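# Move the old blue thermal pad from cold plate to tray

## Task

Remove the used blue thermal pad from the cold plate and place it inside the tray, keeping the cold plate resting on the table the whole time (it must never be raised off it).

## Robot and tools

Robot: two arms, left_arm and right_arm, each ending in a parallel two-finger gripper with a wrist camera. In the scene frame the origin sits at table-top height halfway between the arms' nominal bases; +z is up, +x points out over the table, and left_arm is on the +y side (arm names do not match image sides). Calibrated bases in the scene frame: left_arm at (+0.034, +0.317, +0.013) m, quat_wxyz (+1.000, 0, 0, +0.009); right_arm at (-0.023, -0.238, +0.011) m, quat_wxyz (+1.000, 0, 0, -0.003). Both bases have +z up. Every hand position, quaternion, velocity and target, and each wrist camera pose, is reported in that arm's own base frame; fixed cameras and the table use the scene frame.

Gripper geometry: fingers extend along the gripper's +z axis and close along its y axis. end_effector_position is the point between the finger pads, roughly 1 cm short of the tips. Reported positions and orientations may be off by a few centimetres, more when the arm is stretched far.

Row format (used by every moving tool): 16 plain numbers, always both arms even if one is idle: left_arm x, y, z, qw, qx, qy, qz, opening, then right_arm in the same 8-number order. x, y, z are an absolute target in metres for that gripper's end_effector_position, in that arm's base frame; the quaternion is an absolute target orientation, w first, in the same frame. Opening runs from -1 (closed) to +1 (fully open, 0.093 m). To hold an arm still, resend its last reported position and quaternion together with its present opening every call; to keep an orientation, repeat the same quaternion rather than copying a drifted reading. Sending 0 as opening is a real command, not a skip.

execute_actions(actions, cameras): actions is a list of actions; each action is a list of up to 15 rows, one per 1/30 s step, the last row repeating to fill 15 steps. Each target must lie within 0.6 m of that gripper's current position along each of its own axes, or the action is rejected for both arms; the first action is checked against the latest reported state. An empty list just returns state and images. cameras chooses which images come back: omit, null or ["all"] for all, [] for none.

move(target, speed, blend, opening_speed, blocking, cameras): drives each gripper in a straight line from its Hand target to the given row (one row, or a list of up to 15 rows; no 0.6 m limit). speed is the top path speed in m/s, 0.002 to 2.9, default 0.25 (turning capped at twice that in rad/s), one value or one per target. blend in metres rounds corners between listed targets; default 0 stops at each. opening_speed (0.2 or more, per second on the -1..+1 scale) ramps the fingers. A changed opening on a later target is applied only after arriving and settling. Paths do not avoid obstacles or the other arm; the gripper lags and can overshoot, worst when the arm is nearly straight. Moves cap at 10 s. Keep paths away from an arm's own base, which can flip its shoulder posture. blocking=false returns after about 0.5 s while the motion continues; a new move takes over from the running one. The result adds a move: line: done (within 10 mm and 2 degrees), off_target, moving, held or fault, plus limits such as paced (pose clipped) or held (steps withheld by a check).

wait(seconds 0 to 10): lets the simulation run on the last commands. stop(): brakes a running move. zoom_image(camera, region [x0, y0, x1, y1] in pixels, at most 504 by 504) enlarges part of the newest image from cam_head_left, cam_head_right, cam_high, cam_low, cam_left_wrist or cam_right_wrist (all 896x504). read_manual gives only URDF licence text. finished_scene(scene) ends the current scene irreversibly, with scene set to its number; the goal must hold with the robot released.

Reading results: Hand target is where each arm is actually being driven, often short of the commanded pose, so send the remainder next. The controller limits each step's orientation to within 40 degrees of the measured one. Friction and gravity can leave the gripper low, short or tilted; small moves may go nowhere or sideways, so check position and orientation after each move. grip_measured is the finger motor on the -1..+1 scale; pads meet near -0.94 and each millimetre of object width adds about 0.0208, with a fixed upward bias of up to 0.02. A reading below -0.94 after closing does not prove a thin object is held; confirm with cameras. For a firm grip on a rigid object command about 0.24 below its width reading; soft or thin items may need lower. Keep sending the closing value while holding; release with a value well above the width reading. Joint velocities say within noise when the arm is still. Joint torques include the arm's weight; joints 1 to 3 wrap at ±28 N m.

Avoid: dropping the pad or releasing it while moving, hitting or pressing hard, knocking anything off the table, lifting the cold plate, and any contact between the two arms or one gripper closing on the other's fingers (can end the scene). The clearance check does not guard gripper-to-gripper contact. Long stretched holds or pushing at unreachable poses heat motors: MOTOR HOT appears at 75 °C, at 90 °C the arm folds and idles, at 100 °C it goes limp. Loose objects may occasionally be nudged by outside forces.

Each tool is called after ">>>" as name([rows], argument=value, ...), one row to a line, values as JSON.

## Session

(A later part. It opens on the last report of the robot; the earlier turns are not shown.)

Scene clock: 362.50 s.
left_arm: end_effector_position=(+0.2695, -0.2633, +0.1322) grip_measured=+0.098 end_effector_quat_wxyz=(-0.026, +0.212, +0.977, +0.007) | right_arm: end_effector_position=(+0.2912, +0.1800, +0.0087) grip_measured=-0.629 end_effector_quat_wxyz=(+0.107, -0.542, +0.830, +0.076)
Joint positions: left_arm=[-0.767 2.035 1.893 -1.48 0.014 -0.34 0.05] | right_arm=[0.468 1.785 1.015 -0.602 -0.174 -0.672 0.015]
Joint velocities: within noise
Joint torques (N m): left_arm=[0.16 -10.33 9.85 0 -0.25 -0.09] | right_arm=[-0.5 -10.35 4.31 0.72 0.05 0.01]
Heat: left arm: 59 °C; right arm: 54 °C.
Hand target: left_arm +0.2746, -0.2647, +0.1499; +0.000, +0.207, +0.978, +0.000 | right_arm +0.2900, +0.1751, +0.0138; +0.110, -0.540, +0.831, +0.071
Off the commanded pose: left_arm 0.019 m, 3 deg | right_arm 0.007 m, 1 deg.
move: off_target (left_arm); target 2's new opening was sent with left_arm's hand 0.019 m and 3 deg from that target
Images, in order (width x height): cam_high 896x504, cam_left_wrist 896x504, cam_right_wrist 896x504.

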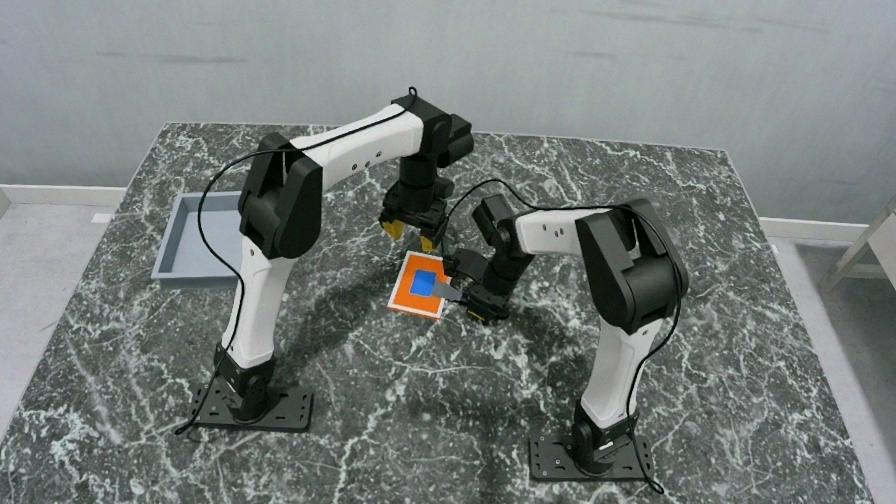

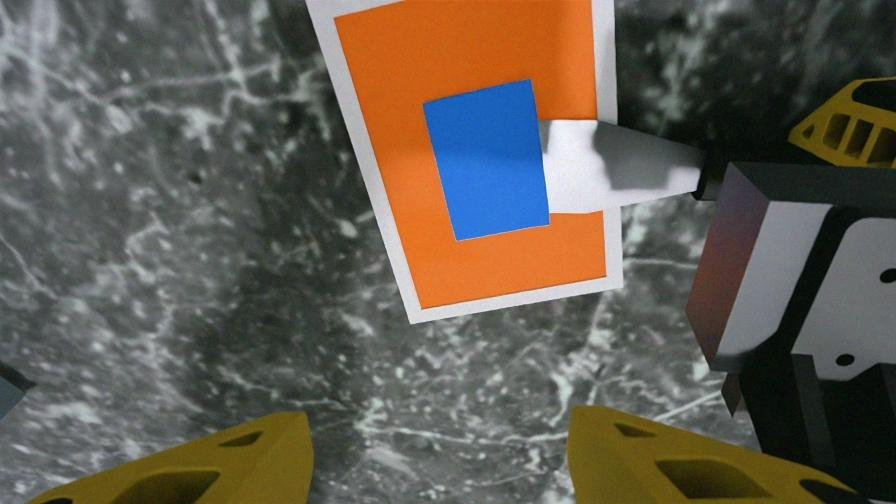

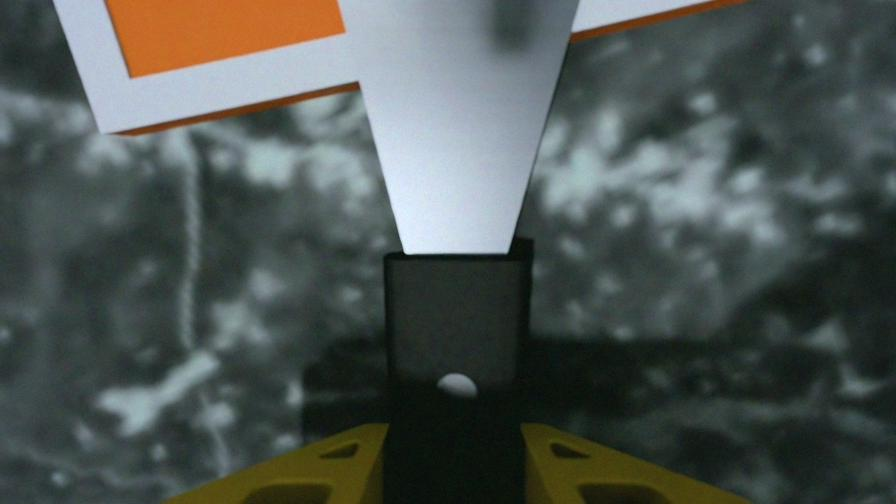

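>>> move([
  [0.20,-0.27,0.09,0.327,0.275,0.899,-0.1,-1,0.29,0.175,0.014,0.1095,-0.54,0.8315,0.0711,-1],
  [0.224,-0.290,0.03,0.327,0.275,0.899,-0.1,-1,0.29,0.175,0.014,0.1095,-0.54,0.8315,0.0711,-1],
], speed=0.15)

>>> zoom_image(camera="cam_low", region=[320, 180, 620, 350])

>>> zoom_image(camera="cam_high", region=[300, 180, 560, 350])

Scene clock: 410.20 s.
left_arm: end_effector_position=(+0.2201, -0.2941, +0.0390) grip_measured=-0.984 end_effector_quat_wxyz=(+0.331, +0.274, +0.896, -0.109) | right_arm: end_effector_position=(+0.2952, +0.1673, +0.0062) grip_measured=-0.629 end_effector_quat_wxyz=(+0.102, -0.522, +0.845, +0.063)
Joint positions: left_arm=[-1.056 1.565 0.676 -0.019 -0.282 -0.365 0] | right_arm=[0.443 1.785 1.008 -0.604 -0.147 -0.649 0.015]
Joint velocities: within noise
Joint torques (N m): left_arm=[1.5 -2.89 5.64 1.63 -0.22 0.14] | right_arm=[1.73 -10.35 4.86 0.71 -0.24 -0.23]
Heat: left arm: 65 °C; right arm: 51 °C.
Hand target: left_arm +0.2237, -0.2897, +0.0302; +0.327, +0.275, +0.899, -0.100 | right_arm +0.2901, +0.1749, +0.0138; +0.110, -0.540, +0.832, +0.071
Off the commanded pose: left_arm 0.011 m, 1 deg | right_arm 0.012 m, 3 deg.
move: off_target (left_arm, right_arm)

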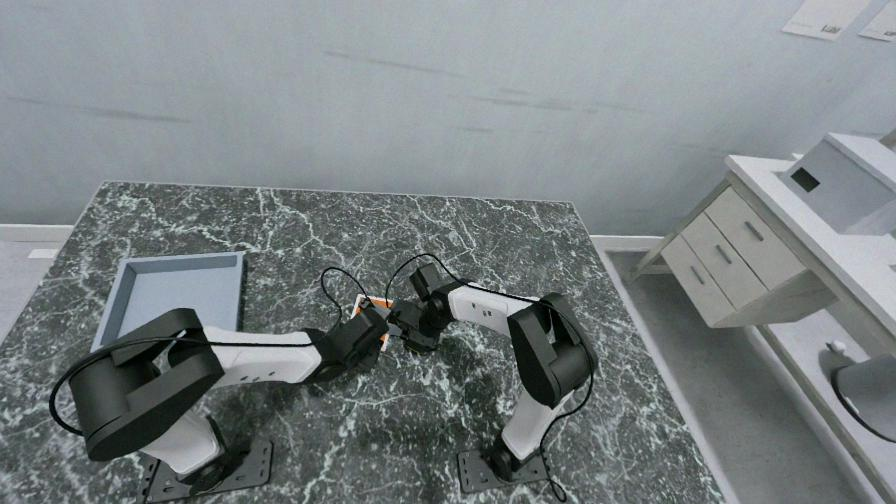

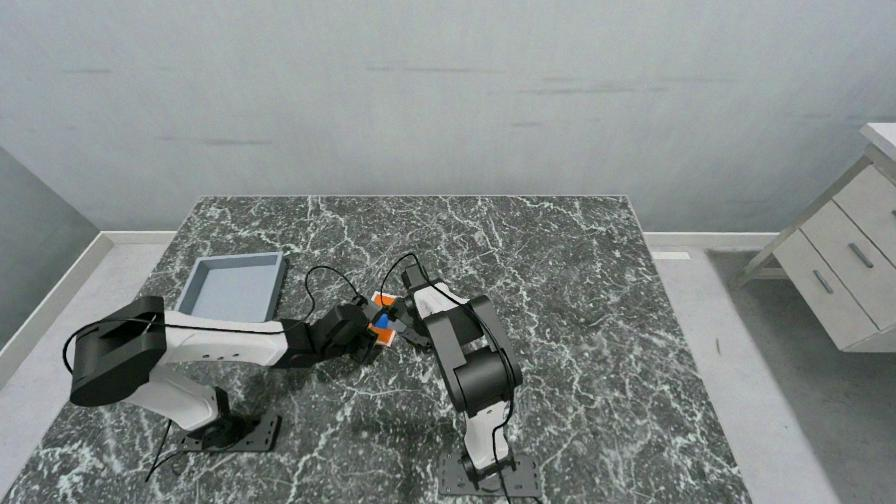

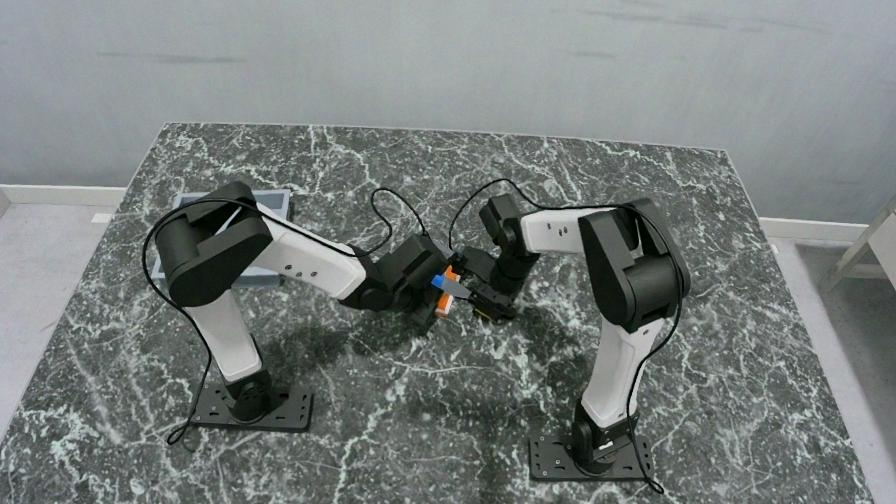

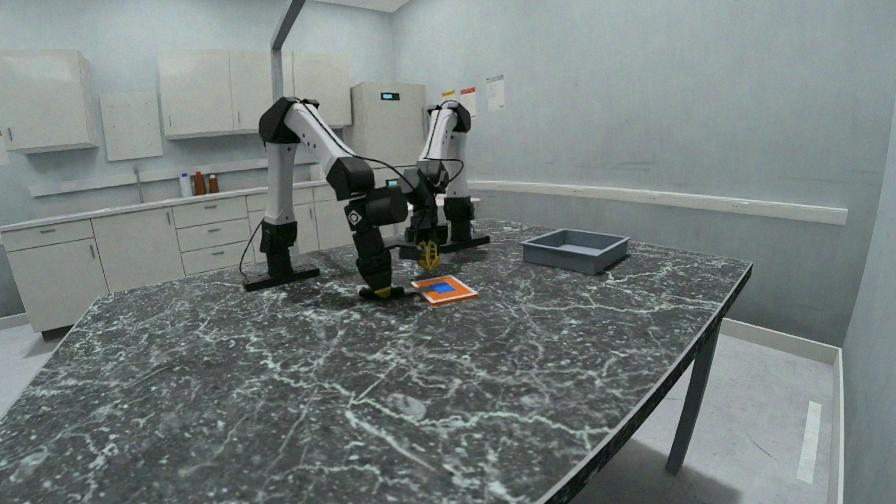

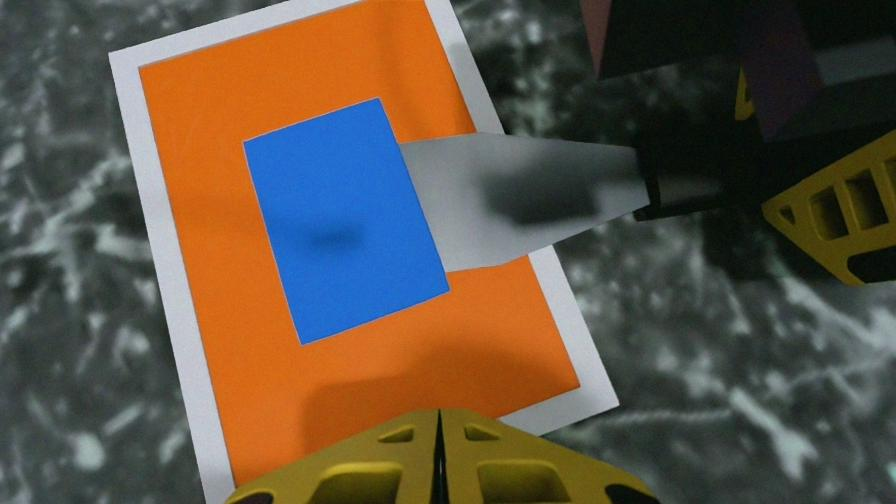

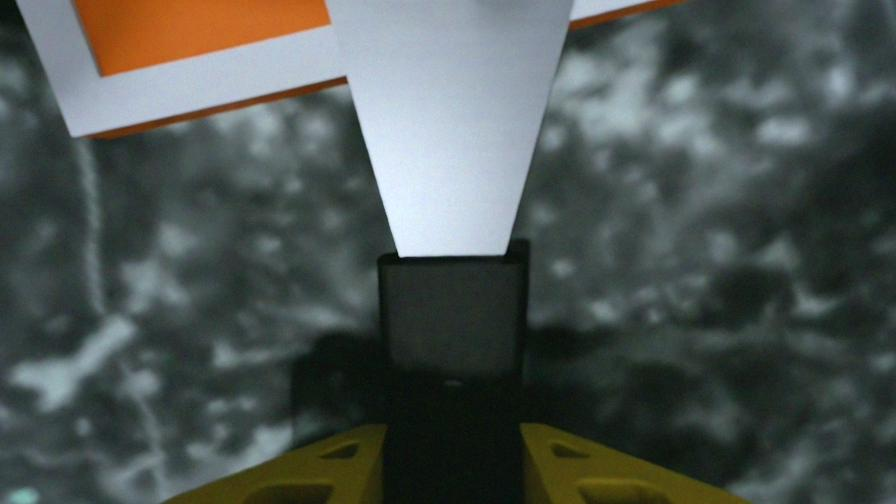

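Scaled by 1.680 from the camera's 896x504 image, which has a finer 1280x720 frame.

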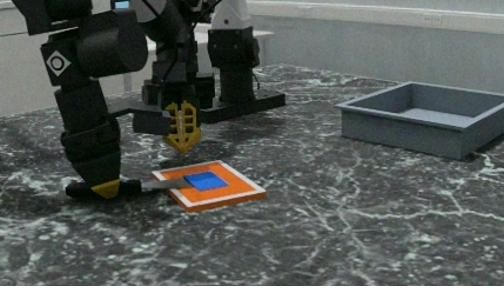

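Scaled by 1.938 from the camera's 896x504 image, which has a finer 1280x720 frame.

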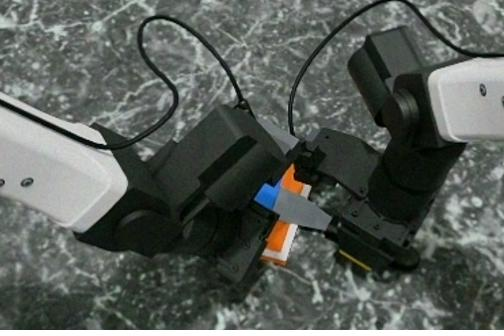

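>>> move([
  [0.212,-0.258,0.035,0.327,0.275,0.899,-0.1,-1,0.29,0.175,0.014,0.1095,-0.54,0.8315,0.0711,-1],
  [0.216,-0.258,-0.02,0.327,0.275,0.899,-0.1,-1,0.29,0.175,0.014,0.1095,-0.54,0.8315,0.0711,-1],
], speed=0.06)

Scene clock: 419.27 s.
left_arm: end_effector_position=(+0.2174, -0.2605, +0.0057) grip_measured=-0.984 end_effector_quat_wxyz=(+0.352, +0.266, +0.891, -0.106) | right_arm: end_effector_position=(+0.2958, +0.1681, +0.0073) grip_measured=-0.629 end_effector_quat_wxyz=(+0.104, -0.526, +0.842, +0.059)
Joint positions: left_arm=[-1.02 1.573 0.464 0.242 -0.295 -0.332 0] | right_arm=[0.448 1.782 1.008 -0.601 -0.14 -0.654 0.015]
Joint velocities: within noise
Joint torques (N m): left_arm=[1.91 2.25 4.75 1.98 0.21 0.12] | right_arm=[1.29 -9.98 4.92 0.71 -0.32 -0.18]
Heat: left arm: 62 °C; right arm: 51 °C.
Hand target: left_arm +0.2141, -0.2558, -0.0177; +0.326, +0.274, +0.899, -0.100 | right_arm +0.2901, +0.1749, +0.0138; +0.110, -0.540, +0.832, +0.071
Off the commanded pose: left_arm 0.026 m, 3 deg | right_arm 0.011 m, 3 deg.
move: off_target (left_arm, right_arm)

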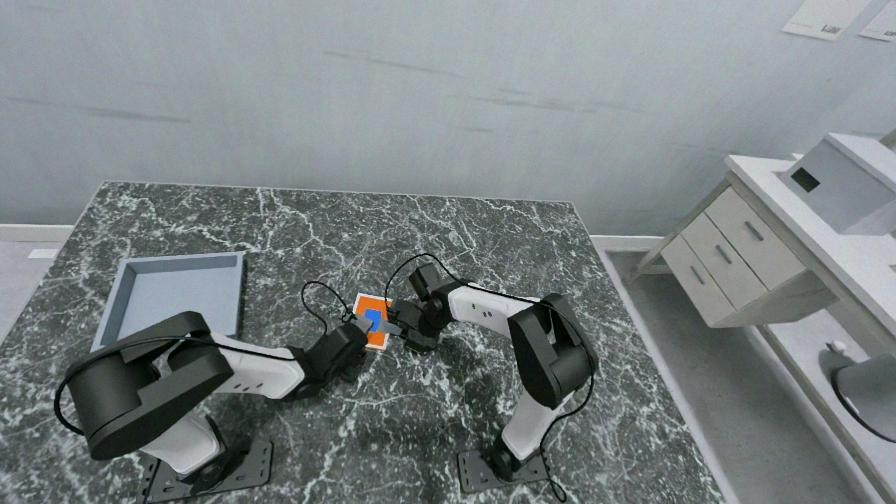

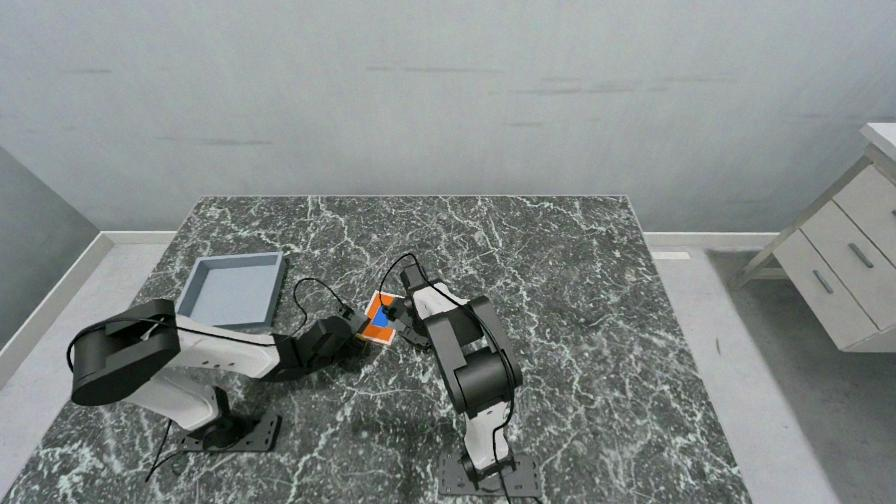

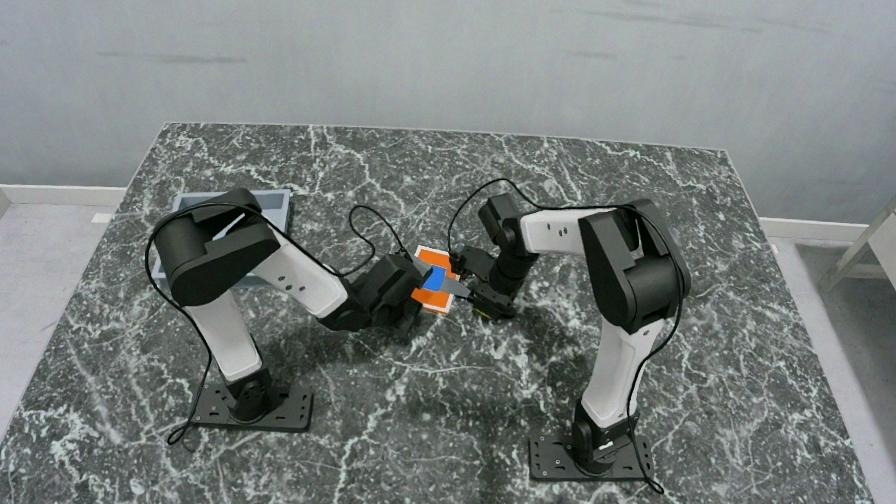

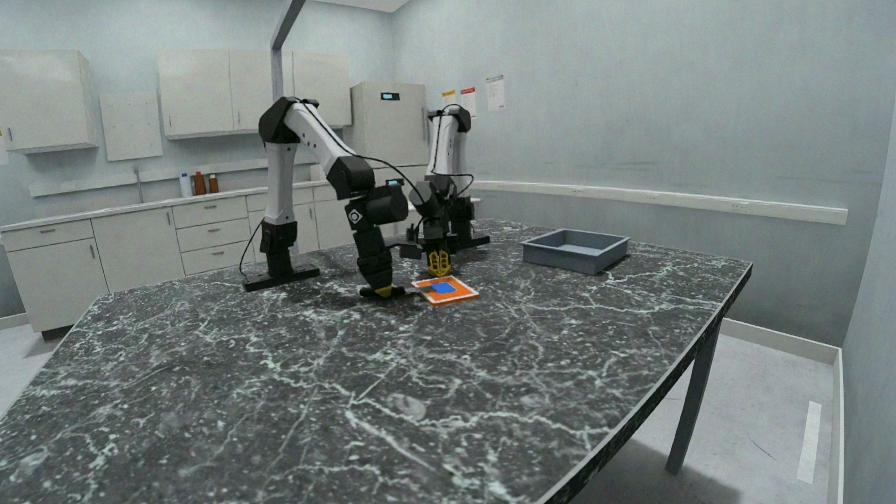

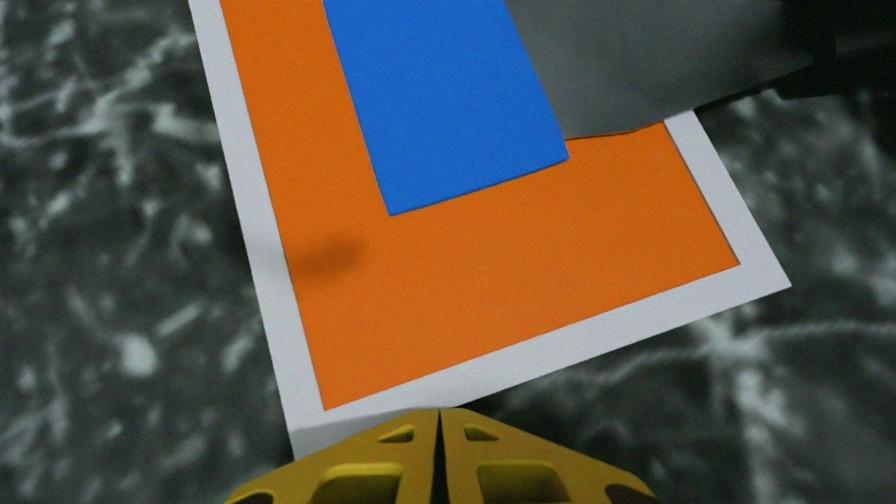

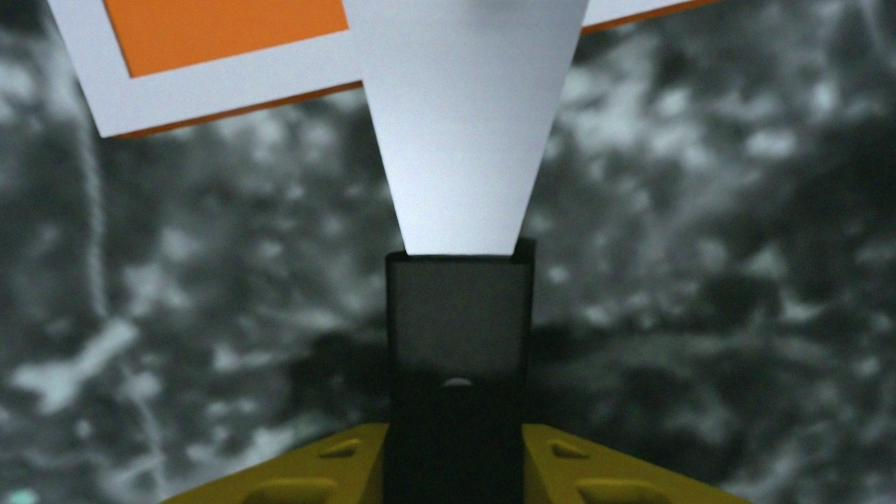

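>>> move([
  [0.216,-0.258,-0.06,0.327,0.275,0.899,-0.1,-1,0.29,0.175,0.014,0.1095,-0.54,0.8315,0.0711,-1],
  [0.216,-0.258,-0.06,0.327,0.275,0.899,-0.1,-1,0.27,0.180,0.016,0.113,-0.47,0.872,0.062,-1],
  [0.216,-0.258,-0.06,0.327,0.275,0.899,-0.1,-1,0.29,0.155,0.016,0.1095,-0.54,0.8315,0.0711,-1],
], speed=0.08, cameras=["cam_left_wrist","cam_right_wrist","cam_low"])

Scene clock: 428.20 s.
left_arm: end_effector_position=(+0.2344, -0.2738, +0.0035) grip_measured=-0.984 end_effector_quat_wxyz=(+0.433, +0.230, +0.860, -0.141) | right_arm: end_effector_position=(+0.3027, +0.1506, +0.0175) grip_measured=-0.629 end_effector_quat_wxyz=(+0.133, -0.513, +0.847, +0.048)
Joint positions: left_arm=[-1.029 1.731 0.384 0.669 -0.363 -0.332 0] | right_arm=[0.395 1.714 0.961 -0.566 -0.134 -0.678 0.015]
Joint velocities: within noise
Joint torques (N m): left_arm=[2.36 1.44 4.62 0.02 0.94 -0.08] | right_arm=[0.55 -6.53 6.68 0.28 -0.52 -0.5]
Heat: left arm: 60 °C; right arm: 52 °C.
Hand target: left_arm +0.2097, -0.2499, -0.0500; +0.331, +0.269, +0.899, -0.103 | right_arm +0.2903, +0.1549, +0.0163; +0.112, -0.539, +0.832, +0.071
Off the commanded pose: left_arm 0.068 m, 15 deg | right_arm 0.013 m, 5 deg.
move: off_target (left_arm, right_arm)
Images, in order (width x height): cam_low 896x504, cam_left_wrist 896x504, cam_right_wrist 896x504.

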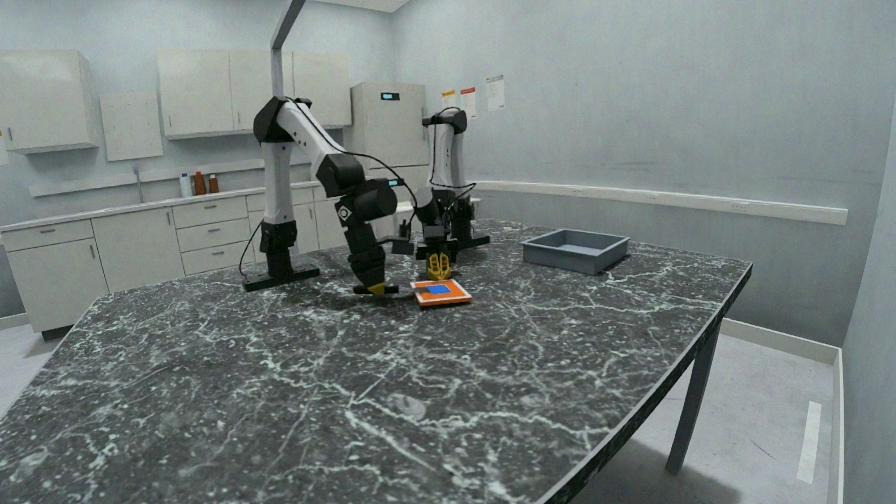

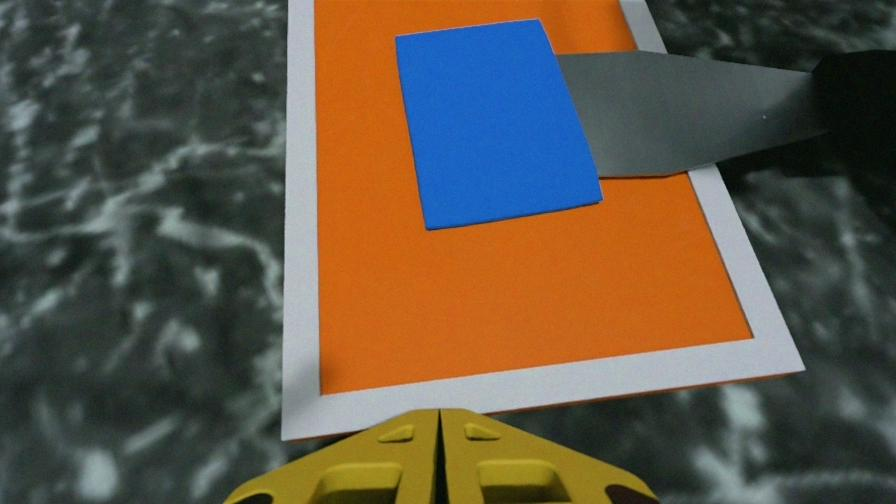

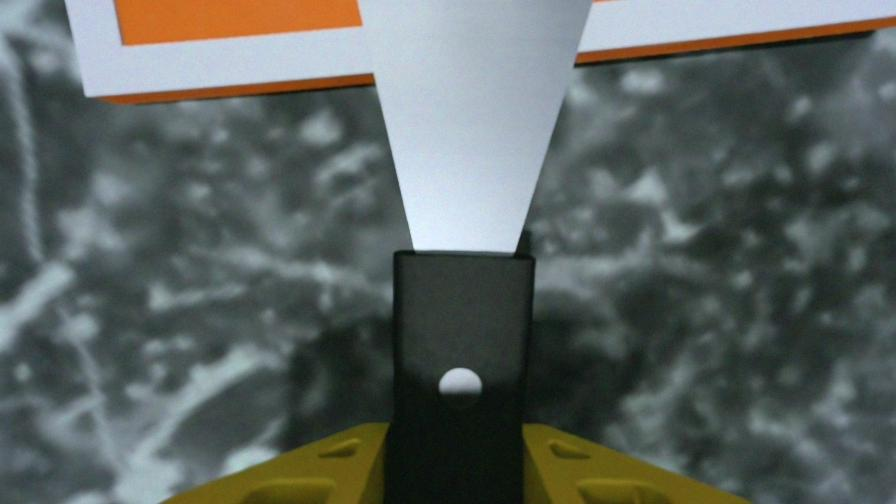

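>>> move([
  [0.20,-0.25,0.06,0.327,0.275,0.899,-0.1,-1,0.30,0.153,0.003,0.1095,-0.54,0.8315,0.0711,-1],
  [0.24,-0.23,0.14,0,-0.6225,0.7826,0,0.6,0.30,0.153,0.003,0.1095,-0.54,0.8315,0.0711,-1],
], speed=0.15, cameras=["cam_left_wrist","cam_right_wrist","cam_low","cam_high"])

Scene clock: 452.17 s.
left_arm: end_effector_position=(+0.2355, -0.2258, +0.1358) grip_measured=+0.598 end_effector_quat_wxyz=(+0.006, -0.616, +0.788, +0.005) | right_arm: end_effector_position=(+0.2962, +0.1502, +0.0046) grip_measured=-0.629 end_effector_quat_wxyz=(+0.108, -0.535, +0.835, +0.067)
Joint positions: left_arm=[-0.771 1.786 1.573 -1.367 -0.013 -2.098 0.074] | right_arm=[0.383 1.764 0.971 -0.588 -0.171 -0.74 0.015]
Joint velocities: within noise
Joint torques (N m): left_arm=[0.98 -5.52 9.5 -0.02 0.1 -0.12] | right_arm=[0.01 -5.89 6.58 0.87 -0.17 -0.1]
Heat: left arm: 56 °C; right arm: 49 °C.
Hand target: left_arm +0.2400, -0.2299, +0.1400; +0.000, -0.622, +0.783, -0.001 | right_arm +0.2999, +0.1529, +0.0030; +0.110, -0.540, +0.832, +0.071
Off the commanded pose: left_arm 0.007 m, 1 deg | right_arm 0.005 m, 1 deg.
move: done
Images, in order (width x height): cam_high 896x504, cam_low 896x504, cam_left_wrist 896x504, cam_right_wrist 896x504.

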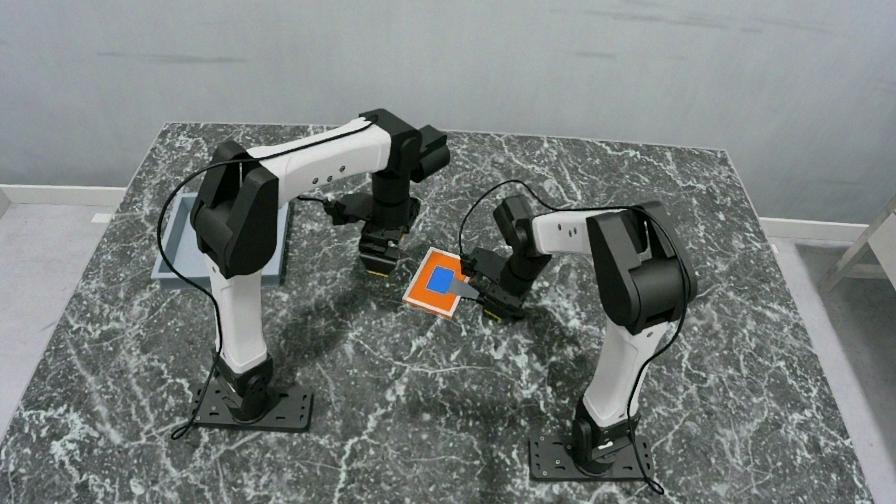

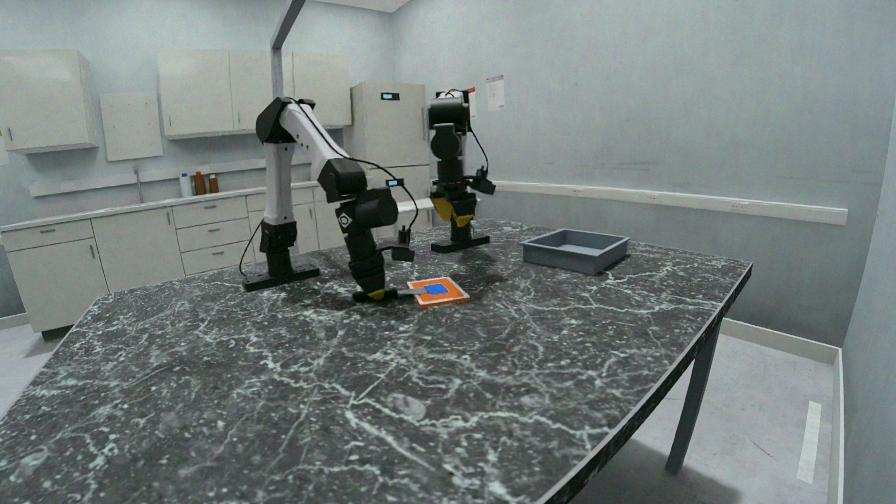

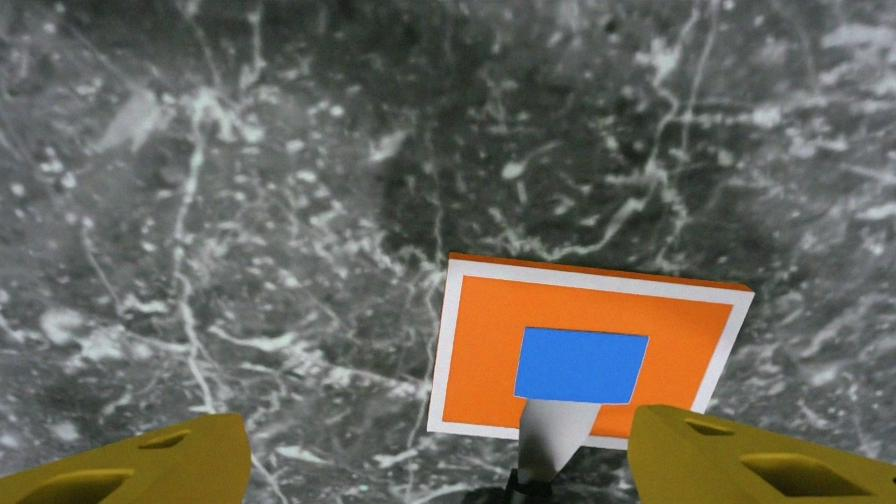

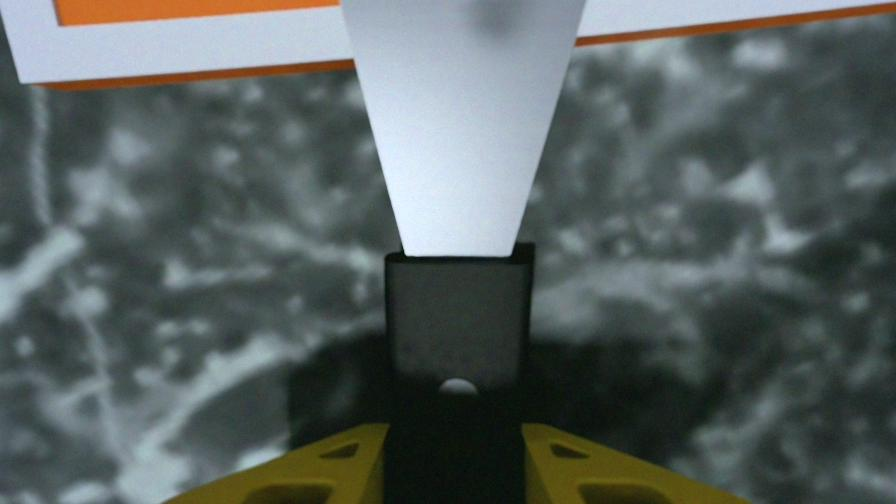

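>>> move(target=[0.281,-0.300,0.05,0,-0.588,0.809,0,0.6,0.30,0.153,0.003,0.1095,-0.54,0.8315,0.0711,-1], speed=0.12)

>>> zoom_image(camera="cam_high", region=[300, 180, 560, 350])

>>> zoom_image(camera="cam_low", region=[340, 200, 540, 320])

Scene clock: 461.77 s.
left_arm: end_effector_position=(+0.2764, -0.2884, +0.0471) grip_measured=+0.598 end_effector_quat_wxyz=(+0.004, -0.595, +0.804, +0.016) | right_arm: end_effector_position=(+0.2962, +0.1502, +0.0046) grip_measured=-0.629 end_effector_quat_wxyz=(+0.108, -0.535, +0.835, +0.067)
Joint positions: left_arm=[-0.812 2.126 1.693 -1.168 -0.012 -2.085 0.074] | right_arm=[0.383 1.764 0.971 -0.588 -0.171 -0.74 0.015]
Joint velocities: within noise
Joint torques (N m): left_arm=[-0.43 -7.87 9.43 0.24 0.01 0.11] | right_arm=[-0.01 -5.89 6.58 0.87 -0.16 -0.1]
Heat: left arm: 55 °C; right arm: 48 °C.
Hand target: left_arm +0.2807, -0.2997, +0.0502; +0.000, -0.588, +0.809, +0.000 | right_arm +0.2999, +0.1529, +0.0030; +0.110, -0.540, +0.832, +0.071
Off the commanded pose: left_arm 0.013 m, 2 deg | right_arm 0.005 m, 1 deg.
move: off_target (left_arm)

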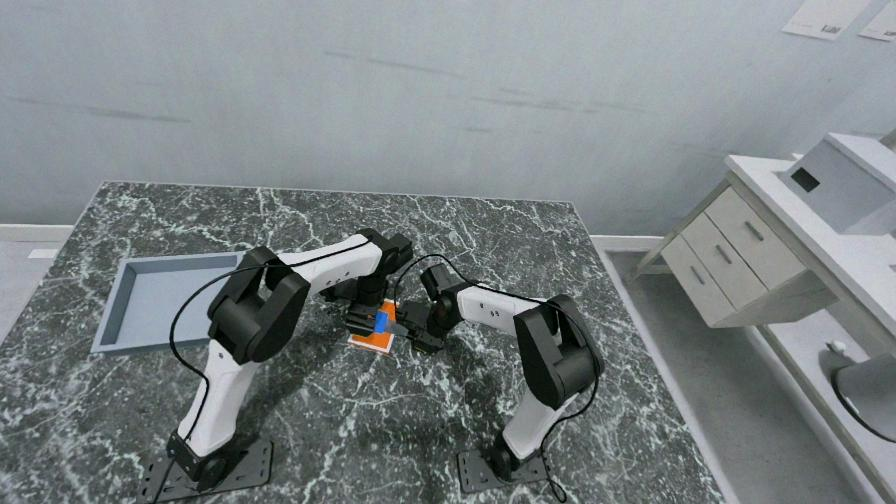

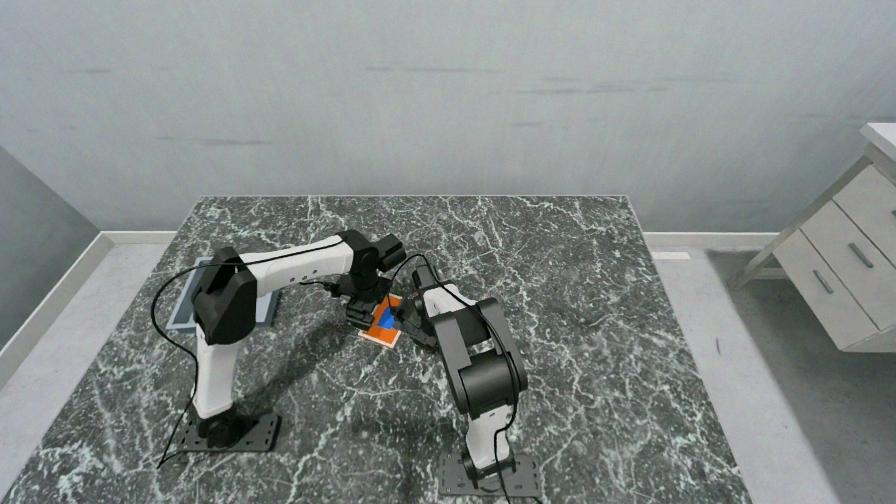

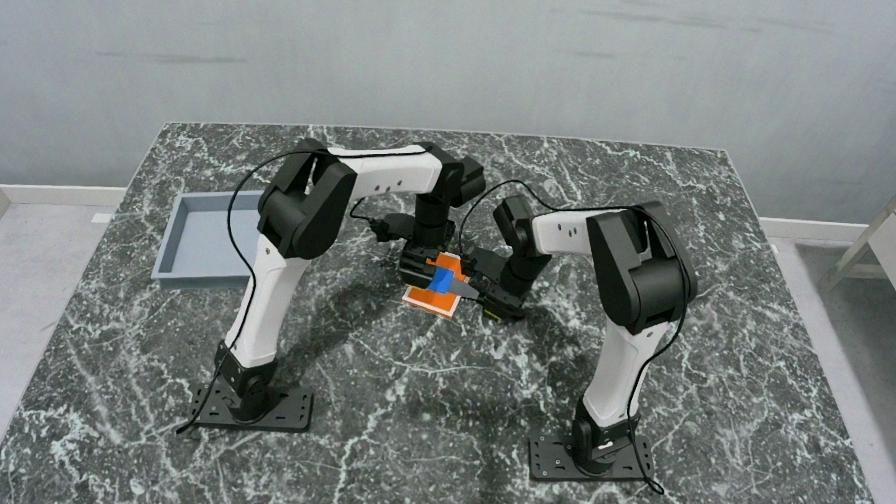

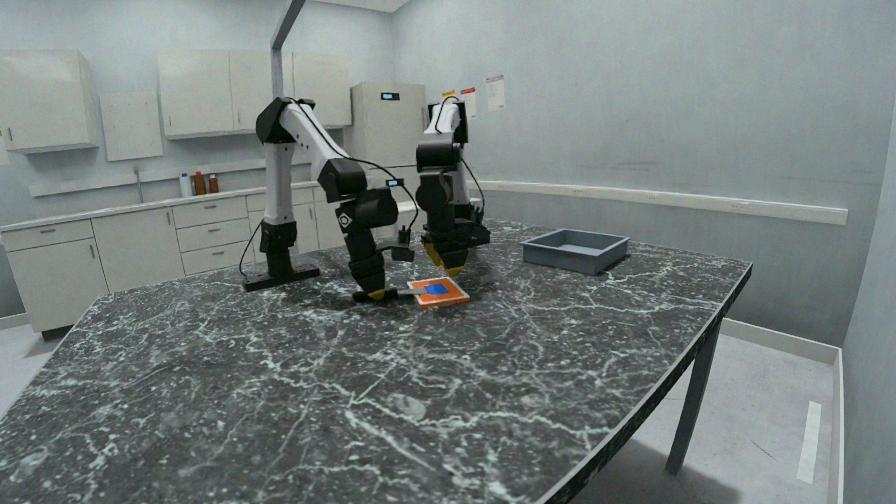

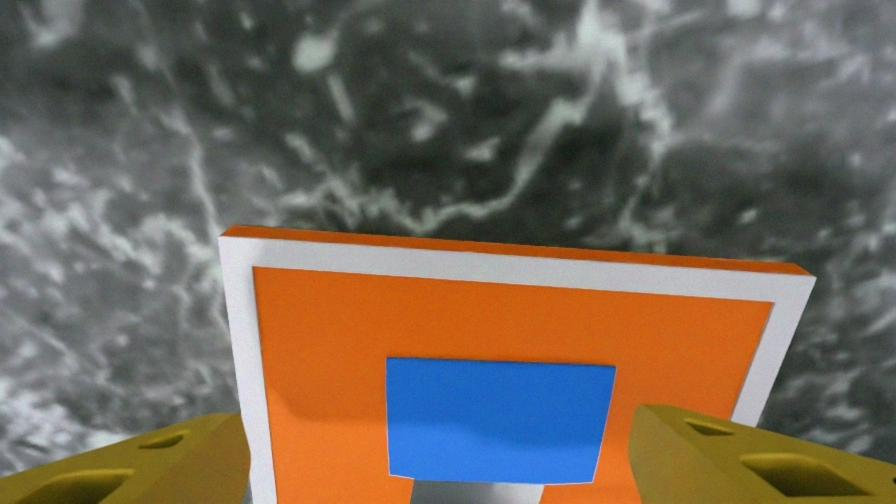

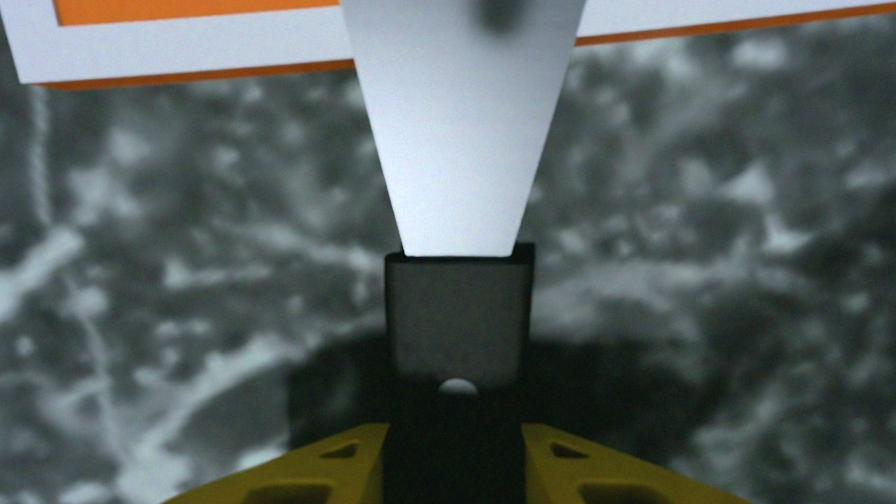

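Scaled by 1.938 from the camera's 896x504 image, which has a finer 1280x720 frame.

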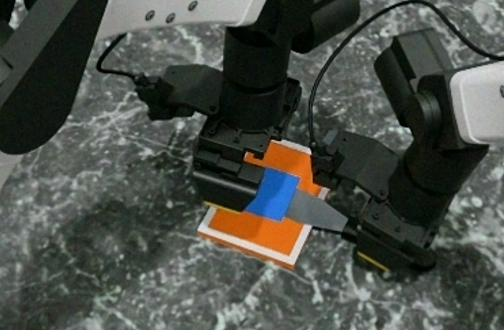

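Scaled by 2.520 from the camera's 896x504 image, which has a finer 1280x720 frame.

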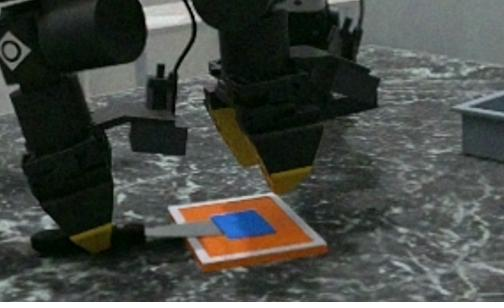

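>>> move(target=[0.290,-0.309,0.028,0,-0.585,0.811,0,0.6,0.30,0.153,0.003,0.1095,-0.54,0.8315,0.0711,-1], speed=0.06, cameras=["cam_left_wrist","cam_low","cam_high"])

>>> zoom_image(camera="cam_high", region=[300, 180, 560, 350])

>>> zoom_image(camera="cam_low", region=[340, 200, 540, 320])

Scene clock: 469.33 s.
left_arm: end_effector_position=(+0.2852, -0.2976, +0.0263) grip_measured=+0.598 end_effector_quat_wxyz=(+0.004, -0.591, +0.806, +0.015) | right_arm: end_effector_position=(+0.2962, +0.1502, +0.0046) grip_measured=-0.629 end_effector_quat_wxyz=(+0.108, -0.535, +0.835, +0.067)
Joint positions: left_arm=[-0.812 2.193 1.715 -1.121 -0.012 -2.077 0.074] | right_arm=[0.383 1.764 0.971 -0.588 -0.171 -0.74 0.015]
Joint velocities: within noise
Joint torques (N m): left_arm=[-0.39 -7.79 9.58 0.19 -0.01 0.15] | right_arm=[0.01 -5.89 6.58 0.87 -0.17 -0.1]
Heat: left arm: 56 °C; right arm: 47 °C.
Hand target: left_arm +0.2897, -0.3088, +0.0282; +0.000, -0.585, +0.811, +0.000 | right_arm +0.2999, +0.1529, +0.0030; +0.110, -0.540, +0.832, +0.071
Off the commanded pose: left_arm 0.012 m, 2 deg | right_arm 0.005 m, 1 deg.
move: off_target (left_arm)
Images, in order (width x height): cam_high 896x504, cam_low 896x504, cam_left_wrist 896x504.

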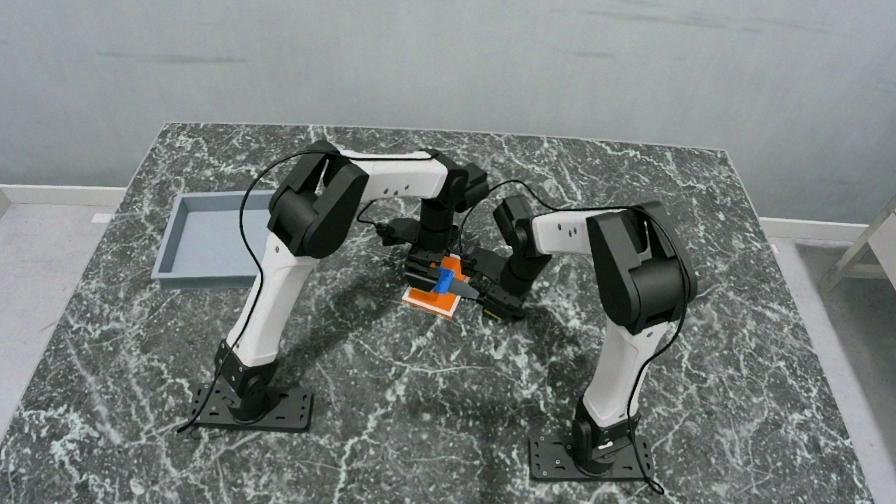

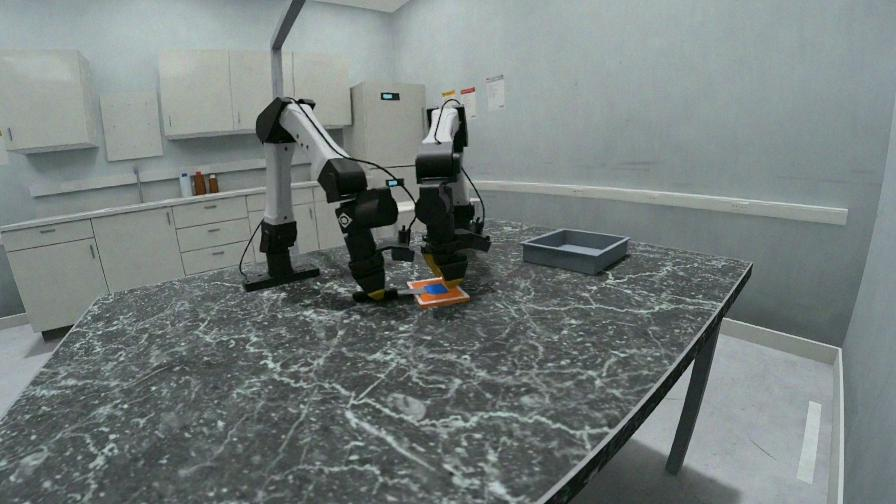

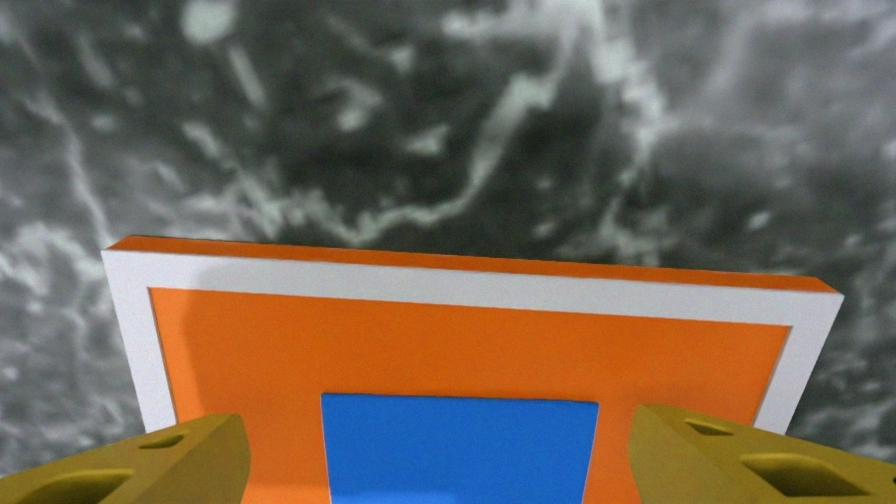

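Scaled by 1.938 from the camera's 896x504 image, which has a finer 1280x720 frame.

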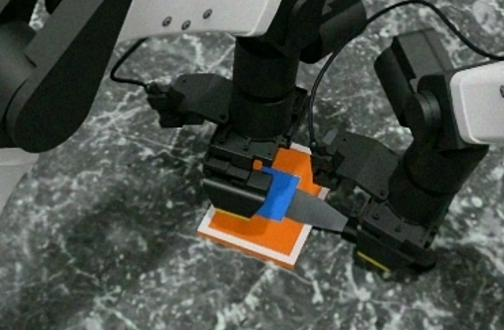

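Scaled by 2.520 from the camera's 896x504 image, which has a finer 1280x720 frame.

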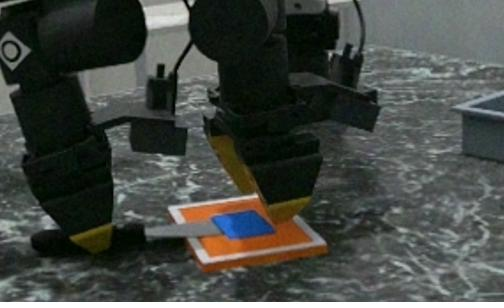

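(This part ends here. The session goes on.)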